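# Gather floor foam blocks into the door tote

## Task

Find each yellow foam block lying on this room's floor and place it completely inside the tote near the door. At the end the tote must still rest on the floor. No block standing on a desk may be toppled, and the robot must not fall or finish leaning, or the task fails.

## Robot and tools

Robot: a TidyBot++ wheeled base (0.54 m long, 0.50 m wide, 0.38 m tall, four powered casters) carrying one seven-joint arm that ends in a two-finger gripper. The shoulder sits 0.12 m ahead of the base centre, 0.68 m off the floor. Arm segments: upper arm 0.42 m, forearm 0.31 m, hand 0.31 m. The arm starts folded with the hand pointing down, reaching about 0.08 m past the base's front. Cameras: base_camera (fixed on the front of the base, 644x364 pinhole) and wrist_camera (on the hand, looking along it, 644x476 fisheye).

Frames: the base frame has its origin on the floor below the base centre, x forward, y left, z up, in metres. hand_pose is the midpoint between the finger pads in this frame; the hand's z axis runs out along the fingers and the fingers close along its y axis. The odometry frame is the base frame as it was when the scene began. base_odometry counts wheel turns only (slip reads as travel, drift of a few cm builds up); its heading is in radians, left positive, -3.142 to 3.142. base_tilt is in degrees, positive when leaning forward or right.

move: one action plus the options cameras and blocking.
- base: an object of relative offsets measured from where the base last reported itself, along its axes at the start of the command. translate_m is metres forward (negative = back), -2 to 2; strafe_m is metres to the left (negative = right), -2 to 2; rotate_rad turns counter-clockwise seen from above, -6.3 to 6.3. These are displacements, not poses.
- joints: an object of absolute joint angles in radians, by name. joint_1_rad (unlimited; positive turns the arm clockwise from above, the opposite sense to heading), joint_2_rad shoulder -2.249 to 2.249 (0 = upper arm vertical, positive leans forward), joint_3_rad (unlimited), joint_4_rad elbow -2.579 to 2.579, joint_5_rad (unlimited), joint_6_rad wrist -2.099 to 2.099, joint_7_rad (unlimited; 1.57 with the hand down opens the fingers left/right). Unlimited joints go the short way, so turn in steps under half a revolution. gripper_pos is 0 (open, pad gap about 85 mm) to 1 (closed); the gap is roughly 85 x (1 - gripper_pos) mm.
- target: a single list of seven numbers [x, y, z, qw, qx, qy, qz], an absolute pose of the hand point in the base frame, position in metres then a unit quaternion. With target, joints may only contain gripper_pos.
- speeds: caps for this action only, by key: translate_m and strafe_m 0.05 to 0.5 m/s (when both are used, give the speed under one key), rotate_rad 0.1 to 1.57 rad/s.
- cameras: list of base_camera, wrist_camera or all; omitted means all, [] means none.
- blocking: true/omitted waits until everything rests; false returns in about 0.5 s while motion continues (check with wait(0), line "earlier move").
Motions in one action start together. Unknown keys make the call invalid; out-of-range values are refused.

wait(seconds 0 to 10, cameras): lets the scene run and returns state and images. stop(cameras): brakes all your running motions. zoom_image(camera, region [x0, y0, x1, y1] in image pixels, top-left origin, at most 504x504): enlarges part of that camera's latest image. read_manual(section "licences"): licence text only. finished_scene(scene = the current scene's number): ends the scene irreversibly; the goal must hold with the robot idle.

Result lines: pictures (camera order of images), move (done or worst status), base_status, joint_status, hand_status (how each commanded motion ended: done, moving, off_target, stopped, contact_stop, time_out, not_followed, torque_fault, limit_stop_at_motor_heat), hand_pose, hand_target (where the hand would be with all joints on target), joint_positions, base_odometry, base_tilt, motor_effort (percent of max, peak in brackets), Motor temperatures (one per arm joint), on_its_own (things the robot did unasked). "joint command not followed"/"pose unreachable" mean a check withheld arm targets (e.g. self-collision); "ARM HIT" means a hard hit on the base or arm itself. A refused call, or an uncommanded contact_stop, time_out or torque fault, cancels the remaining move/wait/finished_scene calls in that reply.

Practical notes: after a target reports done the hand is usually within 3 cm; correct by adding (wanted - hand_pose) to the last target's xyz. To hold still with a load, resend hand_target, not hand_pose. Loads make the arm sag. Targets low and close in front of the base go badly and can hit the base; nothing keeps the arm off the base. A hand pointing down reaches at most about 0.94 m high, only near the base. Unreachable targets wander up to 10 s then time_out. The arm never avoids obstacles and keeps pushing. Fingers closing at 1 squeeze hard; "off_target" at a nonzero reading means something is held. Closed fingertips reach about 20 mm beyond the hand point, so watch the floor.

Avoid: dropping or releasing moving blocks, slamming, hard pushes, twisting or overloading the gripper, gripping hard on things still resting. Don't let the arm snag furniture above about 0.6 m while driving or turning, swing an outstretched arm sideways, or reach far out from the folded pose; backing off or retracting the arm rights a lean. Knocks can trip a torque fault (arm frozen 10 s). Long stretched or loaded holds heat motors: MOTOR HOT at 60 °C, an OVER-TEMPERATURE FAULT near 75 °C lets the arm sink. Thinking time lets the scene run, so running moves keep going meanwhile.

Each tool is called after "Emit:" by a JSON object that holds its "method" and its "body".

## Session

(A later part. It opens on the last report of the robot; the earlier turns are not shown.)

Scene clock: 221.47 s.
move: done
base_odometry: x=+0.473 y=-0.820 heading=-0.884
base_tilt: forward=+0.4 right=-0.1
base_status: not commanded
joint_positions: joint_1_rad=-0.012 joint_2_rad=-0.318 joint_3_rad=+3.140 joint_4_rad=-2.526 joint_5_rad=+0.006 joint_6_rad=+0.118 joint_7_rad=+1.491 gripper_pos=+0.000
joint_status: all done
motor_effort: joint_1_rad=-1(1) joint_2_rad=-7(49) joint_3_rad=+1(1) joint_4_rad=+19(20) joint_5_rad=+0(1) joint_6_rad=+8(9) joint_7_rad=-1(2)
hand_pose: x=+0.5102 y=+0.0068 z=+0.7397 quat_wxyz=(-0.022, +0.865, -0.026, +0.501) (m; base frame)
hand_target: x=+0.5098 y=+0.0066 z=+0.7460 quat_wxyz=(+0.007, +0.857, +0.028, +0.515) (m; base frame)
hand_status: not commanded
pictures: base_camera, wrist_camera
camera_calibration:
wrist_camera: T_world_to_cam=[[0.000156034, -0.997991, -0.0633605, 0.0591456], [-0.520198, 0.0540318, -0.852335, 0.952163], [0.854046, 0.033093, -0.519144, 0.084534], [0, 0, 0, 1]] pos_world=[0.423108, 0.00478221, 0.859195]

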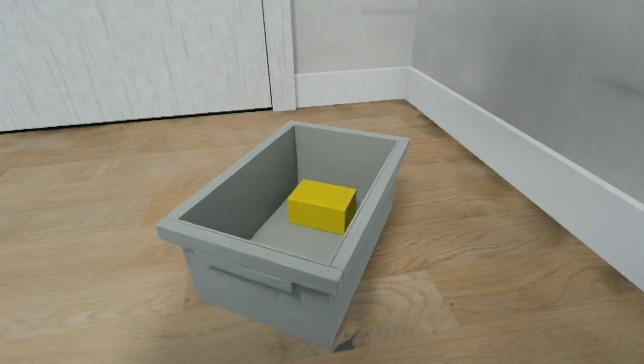

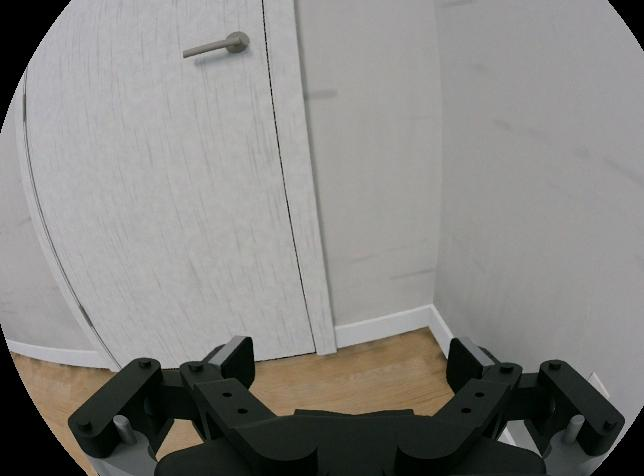

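Emit:
{"method": "move", "body": {"base": {"translate_m":-0.2}, "cameras": []}}

Emit:
{"method": "move", "body": {"base": {"rotate_rad":1.8}, "cameras": ["wrist_camera"]}}

Emit:
{"method": "move", "body": {"base": {"translate_m":0.8,"strafe_m":-0.74}}}

Scene clock: 252.00 s.
move: done
base_odometry: x=+0.346 y=-0.666 heading=-0.883
base_tilt: forward=+0.4 right=-0.1
base_status: done
joint_positions: joint_1_rad=-0.012 joint_2_rad=-0.327 joint_3_rad=+3.142 joint_4_rad=-2.531 joint_5_rad=+0.006 joint_6_rad=+0.122 joint_7_rad=+1.493 gripper_pos=+0.000
joint_status: not commanded
motor_effort: joint_1_rad=-1(2) joint_2_rad=-7(10) joint_3_rad=+1(2) joint_4_rad=+19(20) joint_5_rad=+0(0) joint_6_rad=+8(9) joint_7_rad=-1(1)
hand_pose: x=+0.5086 y=+0.0062 z=+0.7417 quat_wxyz=(-0.022, +0.863, -0.026, +0.505) (m; base frame)
hand_target: x=+0.5098 y=+0.0066 z=+0.7460 quat_wxyz=(+0.007, +0.857, +0.028, +0.515) (m; base frame)
hand_status: not commanded
pictures: none
No camera images: "cameras" was empty.

Scene clock: 254.43 s.
move: done
base_odometry: x=+0.346 y=-0.666 heading=+0.916
base_tilt: forward=+0.4 right=-0.1
base_status: done
joint_positions: joint_1_rad=-0.012 joint_2_rad=-0.327 joint_3_rad=+3.144 joint_4_rad=-2.531 joint_5_rad=+0.006 joint_6_rad=+0.122 joint_7_rad=+1.493 gripper_pos=+0.000
joint_status: not commanded
motor_effort: joint_1_rad=-1(2) joint_2_rad=-7(8) joint_3_rad=+1(2) joint_4_rad=+19(19) joint_5_rad=+0(0) joint_6_rad=+8(8) joint_7_rad=-1(1)
hand_pose: x=+0.5087 y=+0.0054 z=+0.7418 quat_wxyz=(-0.021, +0.863, -0.027, +0.505) (m; base frame)
hand_target: x=+0.5098 y=+0.0066 z=+0.7460 quat_wxyz=(+0.007, +0.857, +0.028, +0.515) (m; base frame)
hand_status: not commanded
pictures: wrist_camera
camera_calibration:
wrist_camera: T_world_to_cam=[[-0.00172897, -0.998027, -0.0627568, 0.0583148], [-0.5128, 0.0547621, -0.85676, 0.952793], [0.858506, 0.0307004, -0.511883, 0.0793306], [0, 0, 0, 1]] pos_world=[0.420587, 0.00358731, 0.860582]

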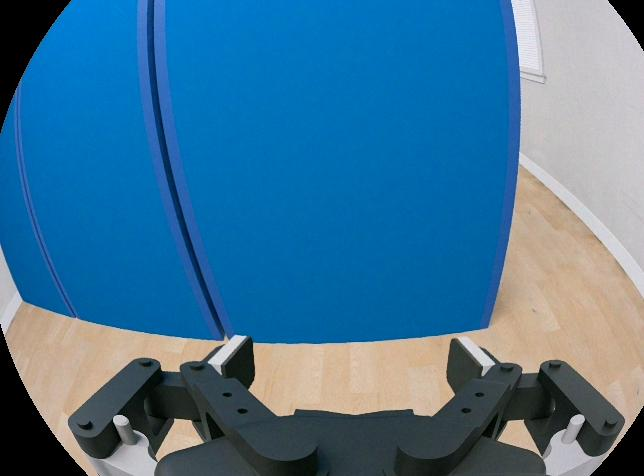

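Scene clock: 258.00 s.
move: done
base_odometry: x=+1.421 y=-0.481 heading=+0.917
base_tilt: forward=+0.4 right=-0.1
base_status: done
joint_positions: joint_1_rad=-0.012 joint_2_rad=-0.327 joint_3_rad=+3.144 joint_4_rad=-2.531 joint_5_rad=+0.006 joint_6_rad=+0.123 joint_7_rad=+1.493 gripper_pos=+0.000
joint_status: not commanded
motor_effort: joint_1_rad=-1(1) joint_2_rad=-7(8) joint_3_rad=+1(2) joint_4_rad=+19(20) joint_5_rad=+0(0) joint_6_rad=+8(8) joint_7_rad=-1(1)
hand_pose: x=+0.5087 y=+0.0054 z=+0.7420 quat_wxyz=(-0.021, +0.862, -0.027, +0.505) (m; base frame)
hand_target: x=+0.5098 y=+0.0066 z=+0.7460 quat_wxyz=(+0.007, +0.857, +0.028, +0.515) (m; base frame)
hand_status: not commanded
pictures: base_camera, wrist_camera
camera_calibration:
wrist_camera: T_world_to_cam=[[-0.00182882, -0.998025, -0.0627933, 0.0582946], [-0.512296, 0.0548626, -0.857055, 0.952873], [0.858807, 0.0306014, -0.511384, 0.078916], [0, 0, 0, 1]] pos_world=[0.420486, 0.00348741, 0.860681]

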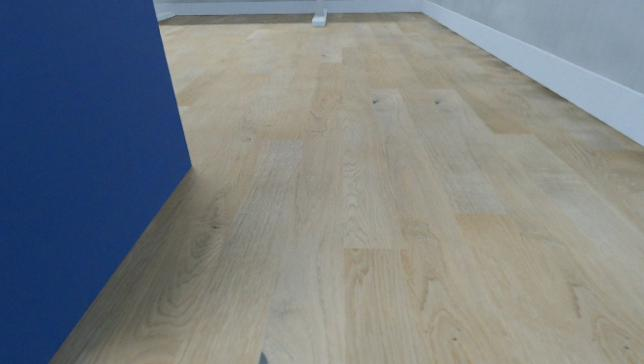

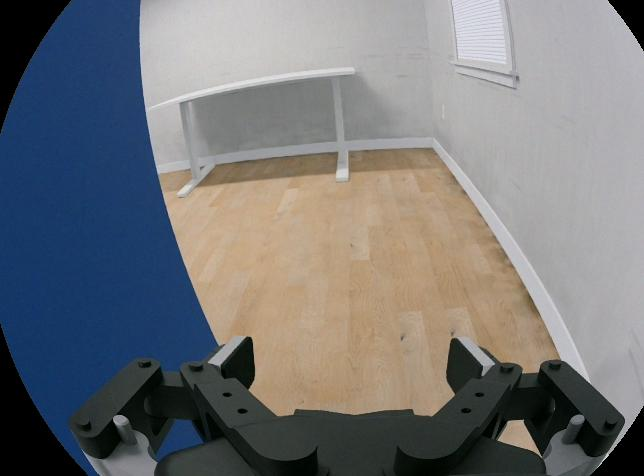

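Emit:
{"method": "move", "body": {"base": {"strafe_m":-0.08}, "cameras": []}}

Emit:
{"method": "move", "body": {"base": {"translate_m":1.15}, "cameras": []}}

Emit:
{"method": "move", "body": {"base": {"rotate_rad":0.9}}}

Emit:
{"method": "move", "body": {"base": {"rotate_rad":0.9}}}

Scene clock: 270.27 s.
move: done
base_odometry: x=+1.484 y=-0.530 heading=+0.917
base_tilt: forward=+0.4 right=-0.1
base_status: done
joint_positions: joint_1_rad=-0.012 joint_2_rad=-0.327 joint_3_rad=+3.149 joint_4_rad=-2.531 joint_5_rad=+0.006 joint_6_rad=+0.123 joint_7_rad=+1.493 gripper_pos=+0.000
joint_status: not commanded
motor_effort: joint_1_rad=-1(2) joint_2_rad=-7(7) joint_3_rad=+1(3) joint_4_rad=+19(19) joint_5_rad=+0(0) joint_6_rad=+8(8) joint_7_rad=-1(1)
hand_pose: x=+0.5088 y=+0.0035 z=+0.7420 quat_wxyz=(-0.021, +0.862, -0.029, +0.505) (m; base frame)
hand_target: x=+0.5098 y=+0.0066 z=+0.7460 quat_wxyz=(+0.007, +0.857, +0.028, +0.515) (m; base frame)
hand_status: not commanded
pictures: none
No camera images: "cameras" was empty.

Scene clock: 273.47 s.
move: done
base_odometry: x=+2.184 y=+0.383 heading=+0.917
base_tilt: forward=+0.4 right=-0.1
base_status: done
joint_positions: joint_1_rad=-0.012 joint_2_rad=-0.326 joint_3_rad=+3.149 joint_4_rad=-2.532 joint_5_rad=+0.006 joint_6_rad=+0.124 joint_7_rad=+1.493 gripper_pos=+0.000
joint_status: not commanded
motor_effort: joint_1_rad=+0(1) joint_2_rad=-7(9) joint_3_rad=+1(1) joint_4_rad=+19(20) joint_5_rad=+0(0) joint_6_rad=+8(9) joint_7_rad=+0(1)
hand_pose: x=+0.5087 y=+0.0035 z=+0.7414 quat_wxyz=(-0.021, +0.863, -0.029, +0.505) (m; base frame)
hand_target: x=+0.5098 y=+0.0066 z=+0.7460 quat_wxyz=(+0.007, +0.857, +0.028, +0.515) (m; base frame)
hand_status: not commanded
pictures: none
No camera images: "cameras" was empty.

Scene clock: 275.27 s.
move: done
base_odometry: x=+2.184 y=+0.383 heading=+1.816
base_tilt: forward=+0.4 right=-0.1
base_status: done
joint_positions: joint_1_rad=-0.013 joint_2_rad=-0.326 joint_3_rad=+3.149 joint_4_rad=-2.532 joint_5_rad=+0.006 joint_6_rad=+0.124 joint_7_rad=+1.493 gripper_pos=+0.000
joint_status: not commanded
motor_effort: joint_1_rad=-1(2) joint_2_rad=-7(7) joint_3_rad=+1(2) joint_4_rad=+19(19) joint_5_rad=+0(1) joint_6_rad=+8(8) joint_7_rad=-1(1)
hand_pose: x=+0.5087 y=+0.0036 z=+0.7414 quat_wxyz=(-0.021, +0.863, -0.029, +0.505) (m; base frame)
hand_target: x=+0.5098 y=+0.0066 z=+0.7460 quat_wxyz=(+0.007, +0.857, +0.028, +0.515) (m; base frame)
hand_status: not commanded
pictures: base_camera, wrist_camera
camera_calibration:
wrist_camera: T_world_to_cam=[[-0.00600445, -0.997911, -0.0643201, 0.0598373], [-0.512812, 0.0582923, -0.85652, 0.952334], [0.85848, 0.0278411, -0.51209, 0.0793661], [0, 0, 0, 1]] pos_world=[0.420593, 0.00198896, 0.860184]

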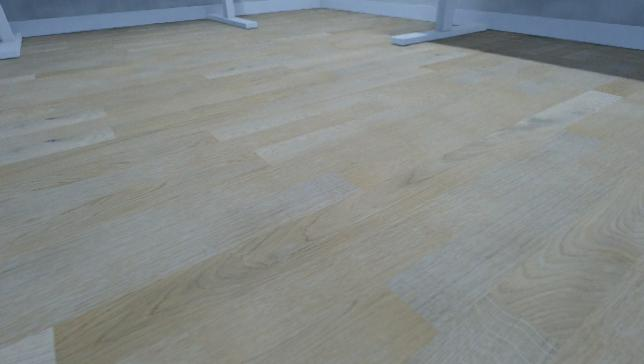

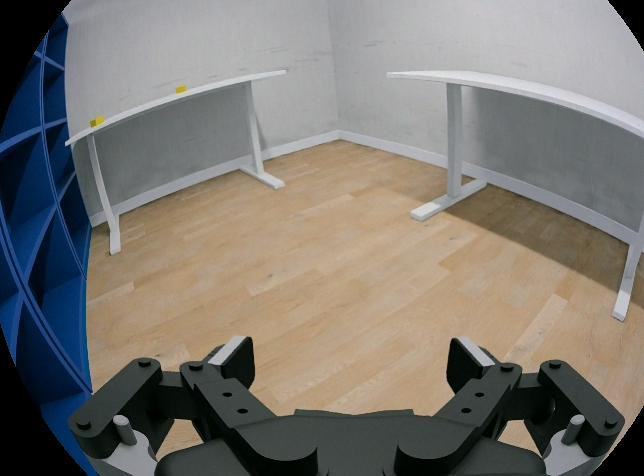

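Scene clock: 277.07 s.
move: done
base_odometry: x=+2.184 y=+0.383 heading=+2.715
base_tilt: forward=+0.4 right=-0.1
base_status: done
joint_positions: joint_1_rad=-0.014 joint_2_rad=-0.326 joint_3_rad=+3.150 joint_4_rad=-2.532 joint_5_rad=+0.006 joint_6_rad=+0.124 joint_7_rad=+1.493 gripper_pos=+0.000
joint_status: not commanded
motor_effort: joint_1_rad=+0(2) joint_2_rad=-7(8) joint_3_rad=+1(2) joint_4_rad=+19(19) joint_5_rad=+0(0) joint_6_rad=+8(8) joint_7_rad=+0(1)
hand_pose: x=+0.5087 y=+0.0037 z=+0.7414 quat_wxyz=(-0.021, +0.863, -0.029, +0.505) (m; base frame)
hand_target: x=+0.5098 y=+0.0066 z=+0.7460 quat_wxyz=(+0.007, +0.857, +0.028, +0.515) (m; base frame)
hand_status: not commanded
pictures: base_camera, wrist_camera
camera_calibration:
wrist_camera: T_world_to_cam=[[-0.00569553, -0.997909, -0.0643843, 0.0598618], [-0.512827, 0.0581888, -0.856518, 0.952333], [0.858473, 0.0281397, -0.512086, 0.0793619], [0, 0, 0, 1]] pos_world=[0.420592, 0.00208835, 0.860184]

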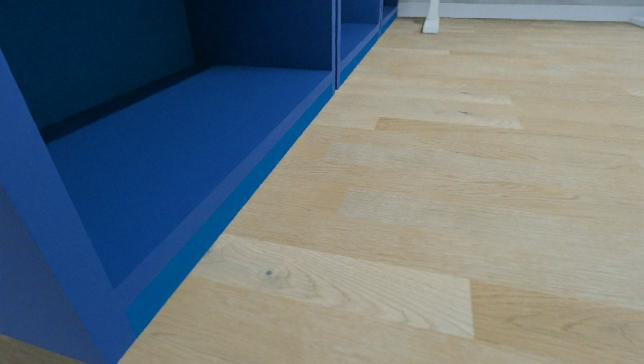

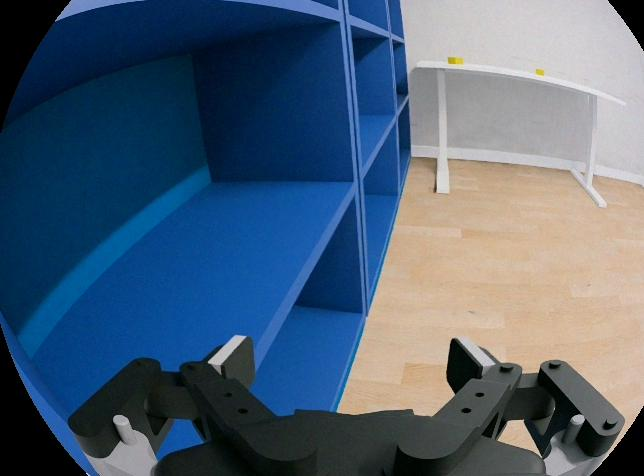

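Emit:
{"method": "move", "body": {"base": {"rotate_rad":-1.5}}}

Emit:
{"method": "zoom_image", "body": {"camera": "wrist_camera", "region": [60, 60, 560, 340]}}

Emit:
{"method": "move", "body": {"base": {"rotate_rad":-1.5}}}

Emit:
{"method": "move", "body": {"base": {"rotate_rad":-1.2}}}

Scene clock: 292.90 s.
move: done
base_odometry: x=+2.184 y=+0.383 heading=+1.216
base_tilt: forward=+0.4 right=-0.1
base_status: done
joint_positions: joint_1_rad=-0.015 joint_2_rad=-0.326 joint_3_rad=+3.151 joint_4_rad=-2.532 joint_5_rad=+0.006 joint_6_rad=+0.124 joint_7_rad=+1.493 gripper_pos=+0.000
joint_status: not commanded
motor_effort: joint_1_rad=-1(2) joint_2_rad=-7(8) joint_3_rad=+1(2) joint_4_rad=+19(19) joint_5_rad=+0(0) joint_6_rad=+8(8) joint_7_rad=-1(1)
hand_pose: x=+0.5087 y=+0.0039 z=+0.7414 quat_wxyz=(-0.021, +0.863, -0.029, +0.505) (m; base frame)
hand_target: x=+0.5098 y=+0.0066 z=+0.7460 quat_wxyz=(+0.007, +0.857, +0.028, +0.515) (m; base frame)
hand_status: not commanded
pictures: base_camera, wrist_camera
camera_calibration:
wrist_camera: T_world_to_cam=[[-0.00526775, -0.997895, -0.0646406, 0.059901], [-0.512852, 0.0581889, -0.856503, 0.95233], [0.858461, 0.0286392, -0.512079, 0.0793605], [0, 0, 0, 1]] pos_world=[0.420592, 0.00208703, 0.860185]

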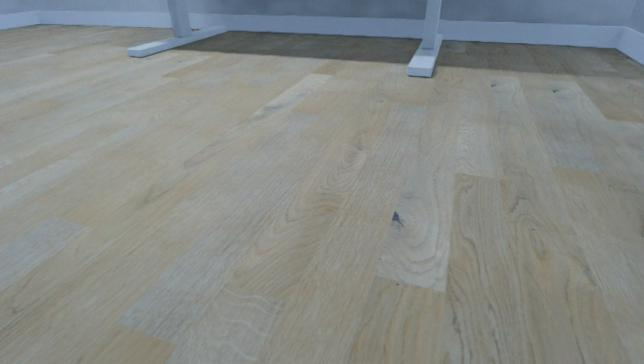

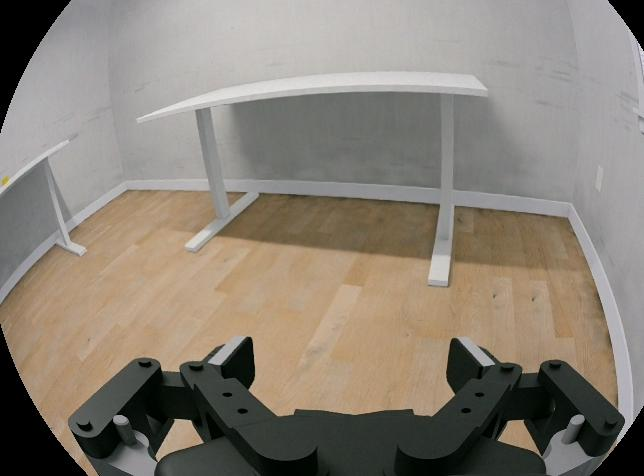

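Scaled by 1.008.

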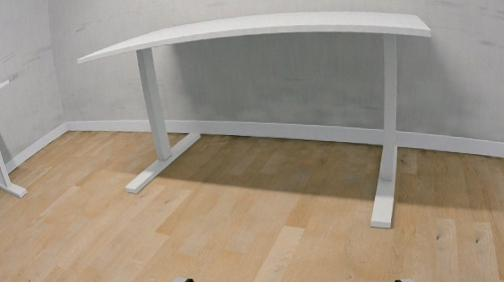

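Scene clock: 295.13 s.
move: done
base_odometry: x=+2.184 y=+0.383 heading=-0.283
base_tilt: forward=+0.4 right=-0.1
base_status: done
joint_positions: joint_1_rad=-0.015 joint_2_rad=-0.326 joint_3_rad=+3.151 joint_4_rad=-2.532 joint_5_rad=+0.006 joint_6_rad=+0.124 joint_7_rad=+1.493 gripper_pos=+0.000
joint_status: not commanded
motor_effort: joint_1_rad=-1(2) joint_2_rad=-7(8) joint_3_rad=+1(2) joint_4_rad=+18(19) joint_5_rad=+0(1) joint_6_rad=+8(8) joint_7_rad=-1(1)
hand_pose: x=+0.5087 y=+0.0037 z=+0.7414 quat_wxyz=(-0.021, +0.863, -0.029, +0.505) (m; base frame)
hand_target: x=+0.5098 y=+0.0066 z=+0.7460 quat_wxyz=(+0.007, +0.857, +0.028, +0.515) (m; base frame)
hand_status: not commanded
pictures: base_camera, wrist_camera
camera_calibration:
wrist_camera: T_world_to_cam=[[-0.00567707, -0.997885, -0.0647485, 0.0600665], [-0.512837, 0.0584916, -0.856491, 0.95232], [0.858467, 0.028343, -0.512084, 0.0793658], [0, 0, 0, 1]] pos_world=[0.420592, 0.00198731, 0.860185]

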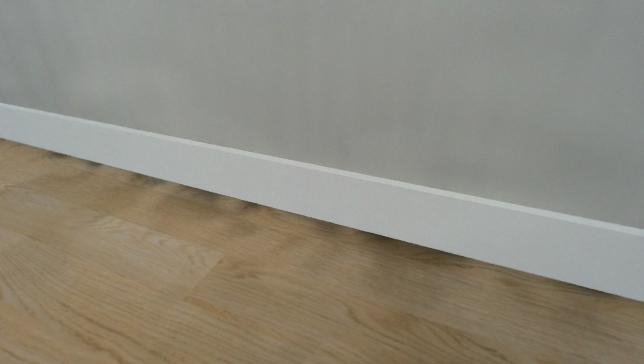

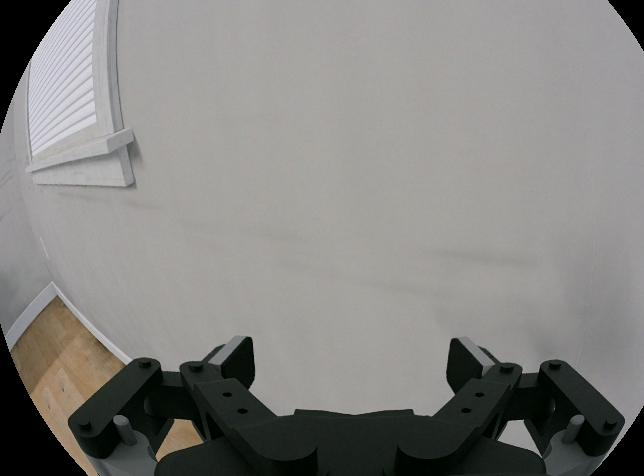

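Scene clock: 297.17 s.
move: done
base_odometry: x=+2.184 y=+0.383 heading=-1.482
base_tilt: forward=+0.5 right=-0.1
base_status: done
joint_positions: joint_1_rad=-0.015 joint_2_rad=-0.326 joint_3_rad=+3.152 joint_4_rad=-2.532 joint_5_rad=+0.006 joint_6_rad=+0.124 joint_7_rad=+1.493 gripper_pos=+0.000
joint_status: not commanded
motor_effort: joint_1_rad=-1(2) joint_2_rad=-7(8) joint_3_rad=+1(2) joint_4_rad=+19(19) joint_5_rad=+0(0) joint_6_rad=+8(8) joint_7_rad=-1(1)
hand_pose: x=+0.5087 y=+0.0036 z=+0.7414 quat_wxyz=(-0.021, +0.863, -0.029, +0.505) (m; base frame)
hand_target: x=+0.5098 y=+0.0066 z=+0.7460 quat_wxyz=(+0.007, +0.857, +0.028, +0.515) (m; base frame)
hand_status: not commanded
pictures: base_camera, wrist_camera
camera_calibration:
wrist_camera: T_world_to_cam=[[-0.00600009, -0.997873, -0.0649064, 0.0602384], [-0.512826, 0.0587929, -0.856477, 0.952309], [0.858471, 0.0281468, -0.512088, 0.0793707], [0, 0, 0, 1]] pos_world=[0.420593, 0.00188732, 0.860185]

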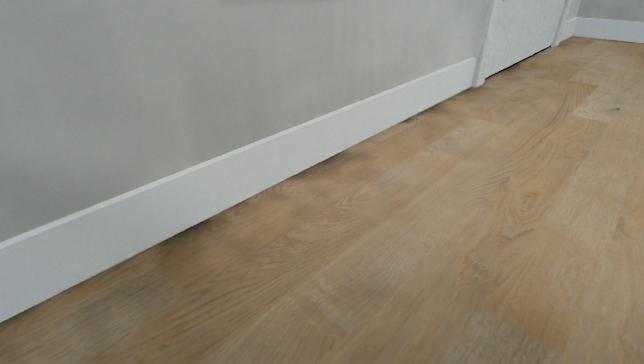

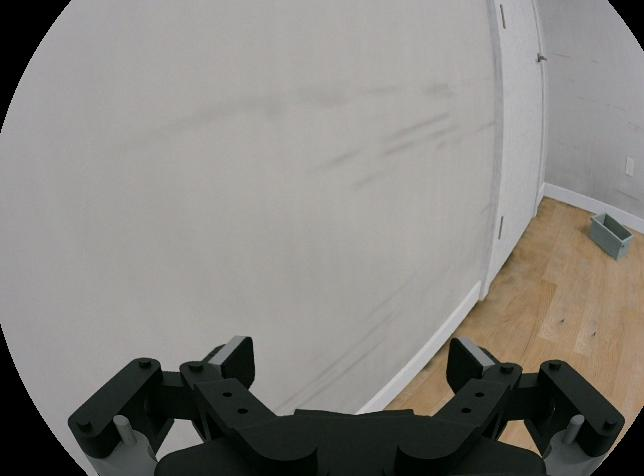

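Emit:
{"method": "move", "body": {"base": {"rotate_rad":-2.45}}}

Emit:
{"method": "zoom_image", "body": {"camera": "wrist_camera", "region": [230, 60, 480, 250]}}

Emit:
{"method": "zoom_image", "body": {"camera": "base_camera", "region": [200, 0, 540, 120]}}

Scene clock: 318.87 s.
move: time_out
TORQUE WARNING: joint_1_rad reached its warning level (56.7 N m). A warning alone does not stop the arm.
base_odometry: x=+2.212 y=+0.399 heading=+2.760
base_tilt: forward=+0.4 right=-0.2
base_status: rotate_rad time_out (by the wheels' count: -2.042 of -2.450)
joint_positions: joint_1_rad=-0.284 joint_2_rad=-0.370 joint_3_rad=+2.906 joint_4_rad=-2.583 joint_5_rad=+0.082 joint_6_rad=+0.139 joint_7_rad=+1.499 gripper_pos=+0.001
joint_status: not commanded
motor_effort: joint_1_rad=+46(52) joint_2_rad=+3(8) joint_3_rad=+49(55) joint_4_rad=+27(30) joint_5_rad=-9(10) joint_6_rad=+8(12) joint_7_rad=-1(2)
hand_pose: x=+0.4386 y=+0.1870 z=+0.7307 quat_wxyz=(-0.093, +0.828, +0.242, +0.497) (m; base frame)
hand_target: x=+0.5098 y=+0.0066 z=+0.7460 quat_wxyz=(+0.007, +0.857, +0.028, +0.515) (m; base frame)
hand_status: not commanded
pictures: base_camera, wrist_camera
camera_calibration:
wrist_camera: T_world_to_cam=[[0.513443, -0.853613, 0.0878663, -0.124247], [-0.403928, -0.330754, -0.852903, 0.919002], [0.757112, 0.402425, -0.514622, 0.105236], [0, 0, 0, 1]] pos_world=[0.355329, 0.155555, 0.848894]

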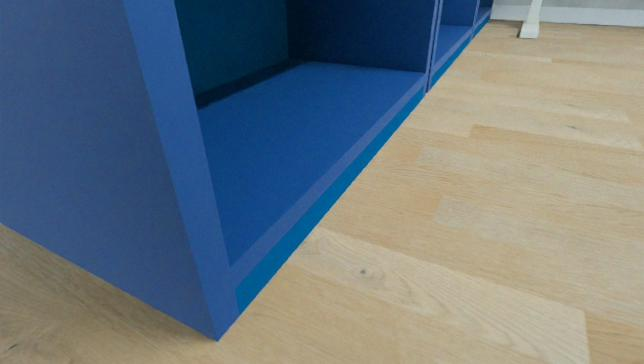

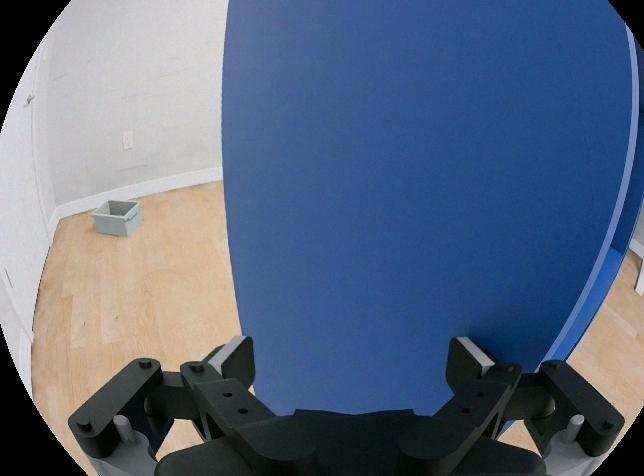

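Scaled by 2.016.

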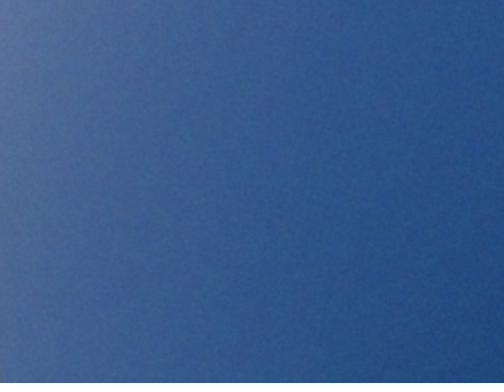

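Scaled by 1.482.

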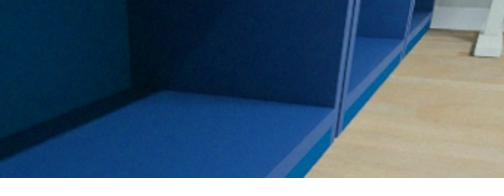

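Emit:
{"method": "move", "body": {"base": {"rotate_rad":0.8}, "cameras": []}}

Emit:
{"method": "move", "body": {"base": {"rotate_rad":4.9}}}

Emit:
{"method": "move", "body": {"base": {"translate_m":0.8}}}

Scene clock: 329.50 s.
move: done
base_odometry: x=+2.212 y=+0.399 heading=-2.725
base_tilt: forward=+0.4 right=-0.1
base_status: done
joint_positions: joint_1_rad=-0.018 joint_2_rad=-0.327 joint_3_rad=+3.158 joint_4_rad=-2.544 joint_5_rad=+0.082 joint_6_rad=+0.146 joint_7_rad=+1.499 gripper_pos=+0.000
joint_status: not commanded
motor_effort: joint_1_rad=+0(42) joint_2_rad=-7(11) joint_3_rad=+1(45) joint_4_rad=+18(32) joint_5_rad=+0(8) joint_6_rad=+8(14) joint_7_rad=-1(2)
hand_pose: x=+0.5081 y=+0.0053 z=+0.7415 quat_wxyz=(-0.006, +0.860, +0.006, +0.510) (m; base frame)
hand_target: x=+0.5098 y=+0.0066 z=+0.7460 quat_wxyz=(+0.007, +0.857, +0.028, +0.515) (m; base frame)
hand_status: not commanded
pictures: none
No camera images: "cameras" was empty.

Scene clock: 333.90 s.
move: done
base_odometry: x=+2.212 y=+0.399 heading=+2.175
base_tilt: forward=+0.4 right=-0.1
base_status: done
joint_positions: joint_1_rad=-0.018 joint_2_rad=-0.327 joint_3_rad=+3.158 joint_4_rad=-2.544 joint_5_rad=+0.082 joint_6_rad=+0.146 joint_7_rad=+1.499 gripper_pos=+0.000
joint_status: not commanded
motor_effort: joint_1_rad=-1(2) joint_2_rad=-7(8) joint_3_rad=+1(2) joint_4_rad=+19(19) joint_5_rad=+0(0) joint_6_rad=+8(8) joint_7_rad=+0(1)
hand_pose: x=+0.5081 y=+0.0053 z=+0.7415 quat_wxyz=(-0.006, +0.860, +0.006, +0.510) (m; base frame)
hand_target: x=+0.5098 y=+0.0066 z=+0.7460 quat_wxyz=(+0.007, +0.857, +0.028, +0.515) (m; base frame)
hand_status: not commanded
pictures: base_camera, wrist_camera
camera_calibration:
wrist_camera: T_world_to_cam=[[0.0390931, -0.999234, -0.00198745, -0.00756755], [-0.503768, -0.0179911, -0.863652, 0.953229], [0.862954, 0.034764, -0.504085, 0.0717209], [0, 0, 0, 1]] pos_world=[0.41861, 0.00709463, 0.859396]

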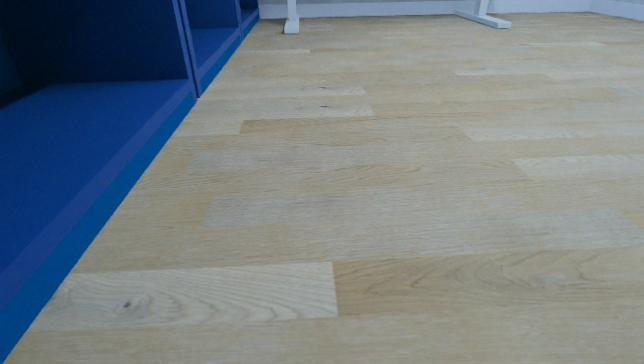

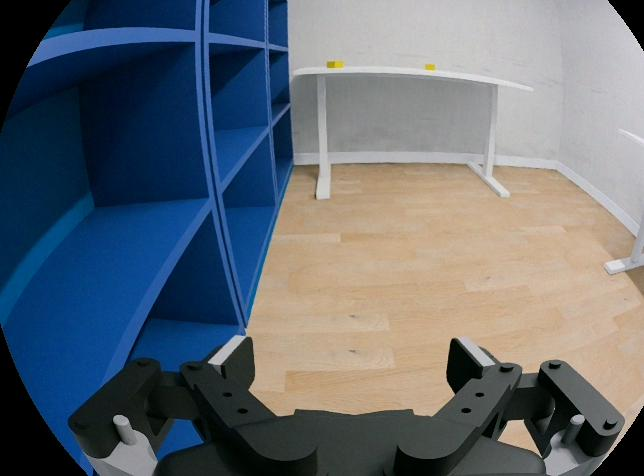

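Scene clock: 336.60 s.
move: done
base_odometry: x=+1.757 y=+1.057 heading=+2.175
base_tilt: forward=+0.4 right=-0.1
base_status: done
joint_positions: joint_1_rad=-0.018 joint_2_rad=-0.326 joint_3_rad=+3.158 joint_4_rad=-2.544 joint_5_rad=+0.082 joint_6_rad=+0.146 joint_7_rad=+1.499 gripper_pos=+0.000
joint_status: not commanded
motor_effort: joint_1_rad=-1(1) joint_2_rad=-7(9) joint_3_rad=+1(1) joint_4_rad=+19(20) joint_5_rad=+0(0) joint_6_rad=+8(9) joint_7_rad=-1(1)
hand_pose: x=+0.5082 y=+0.0053 z=+0.7413 quat_wxyz=(-0.006, +0.860, +0.006, +0.509) (m; base frame)
hand_target: x=+0.5098 y=+0.0066 z=+0.7460 quat_wxyz=(+0.007, +0.857, +0.028, +0.515) (m; base frame)
hand_status: not commanded
pictures: base_camera, wrist_camera
camera_calibration:
wrist_camera: T_world_to_cam=[[0.0390942, -0.999233, -0.00201533, -0.00755255], [-0.504389, -0.0179927, -0.863289, 0.953021], [0.862591, 0.0347661, -0.504706, 0.0720816], [0, 0, 0, 1]] pos_world=[0.418812, 0.00709462, 0.859097]

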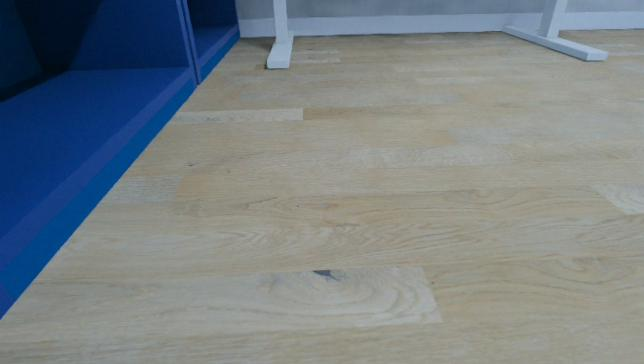

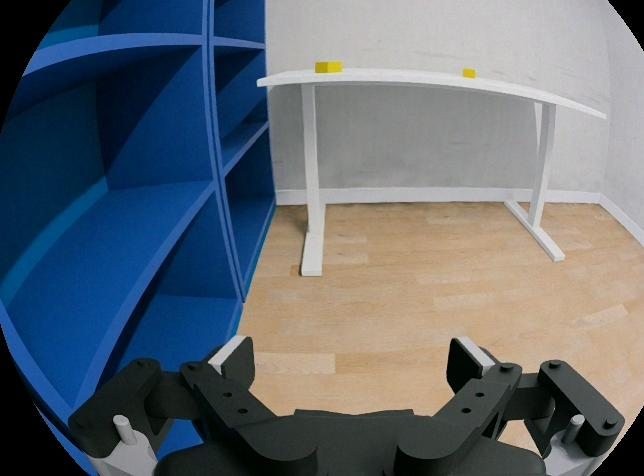

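Emit:
{"method": "finished_scene", "body": {"scene": 2}}

The scene is finished: the task was done.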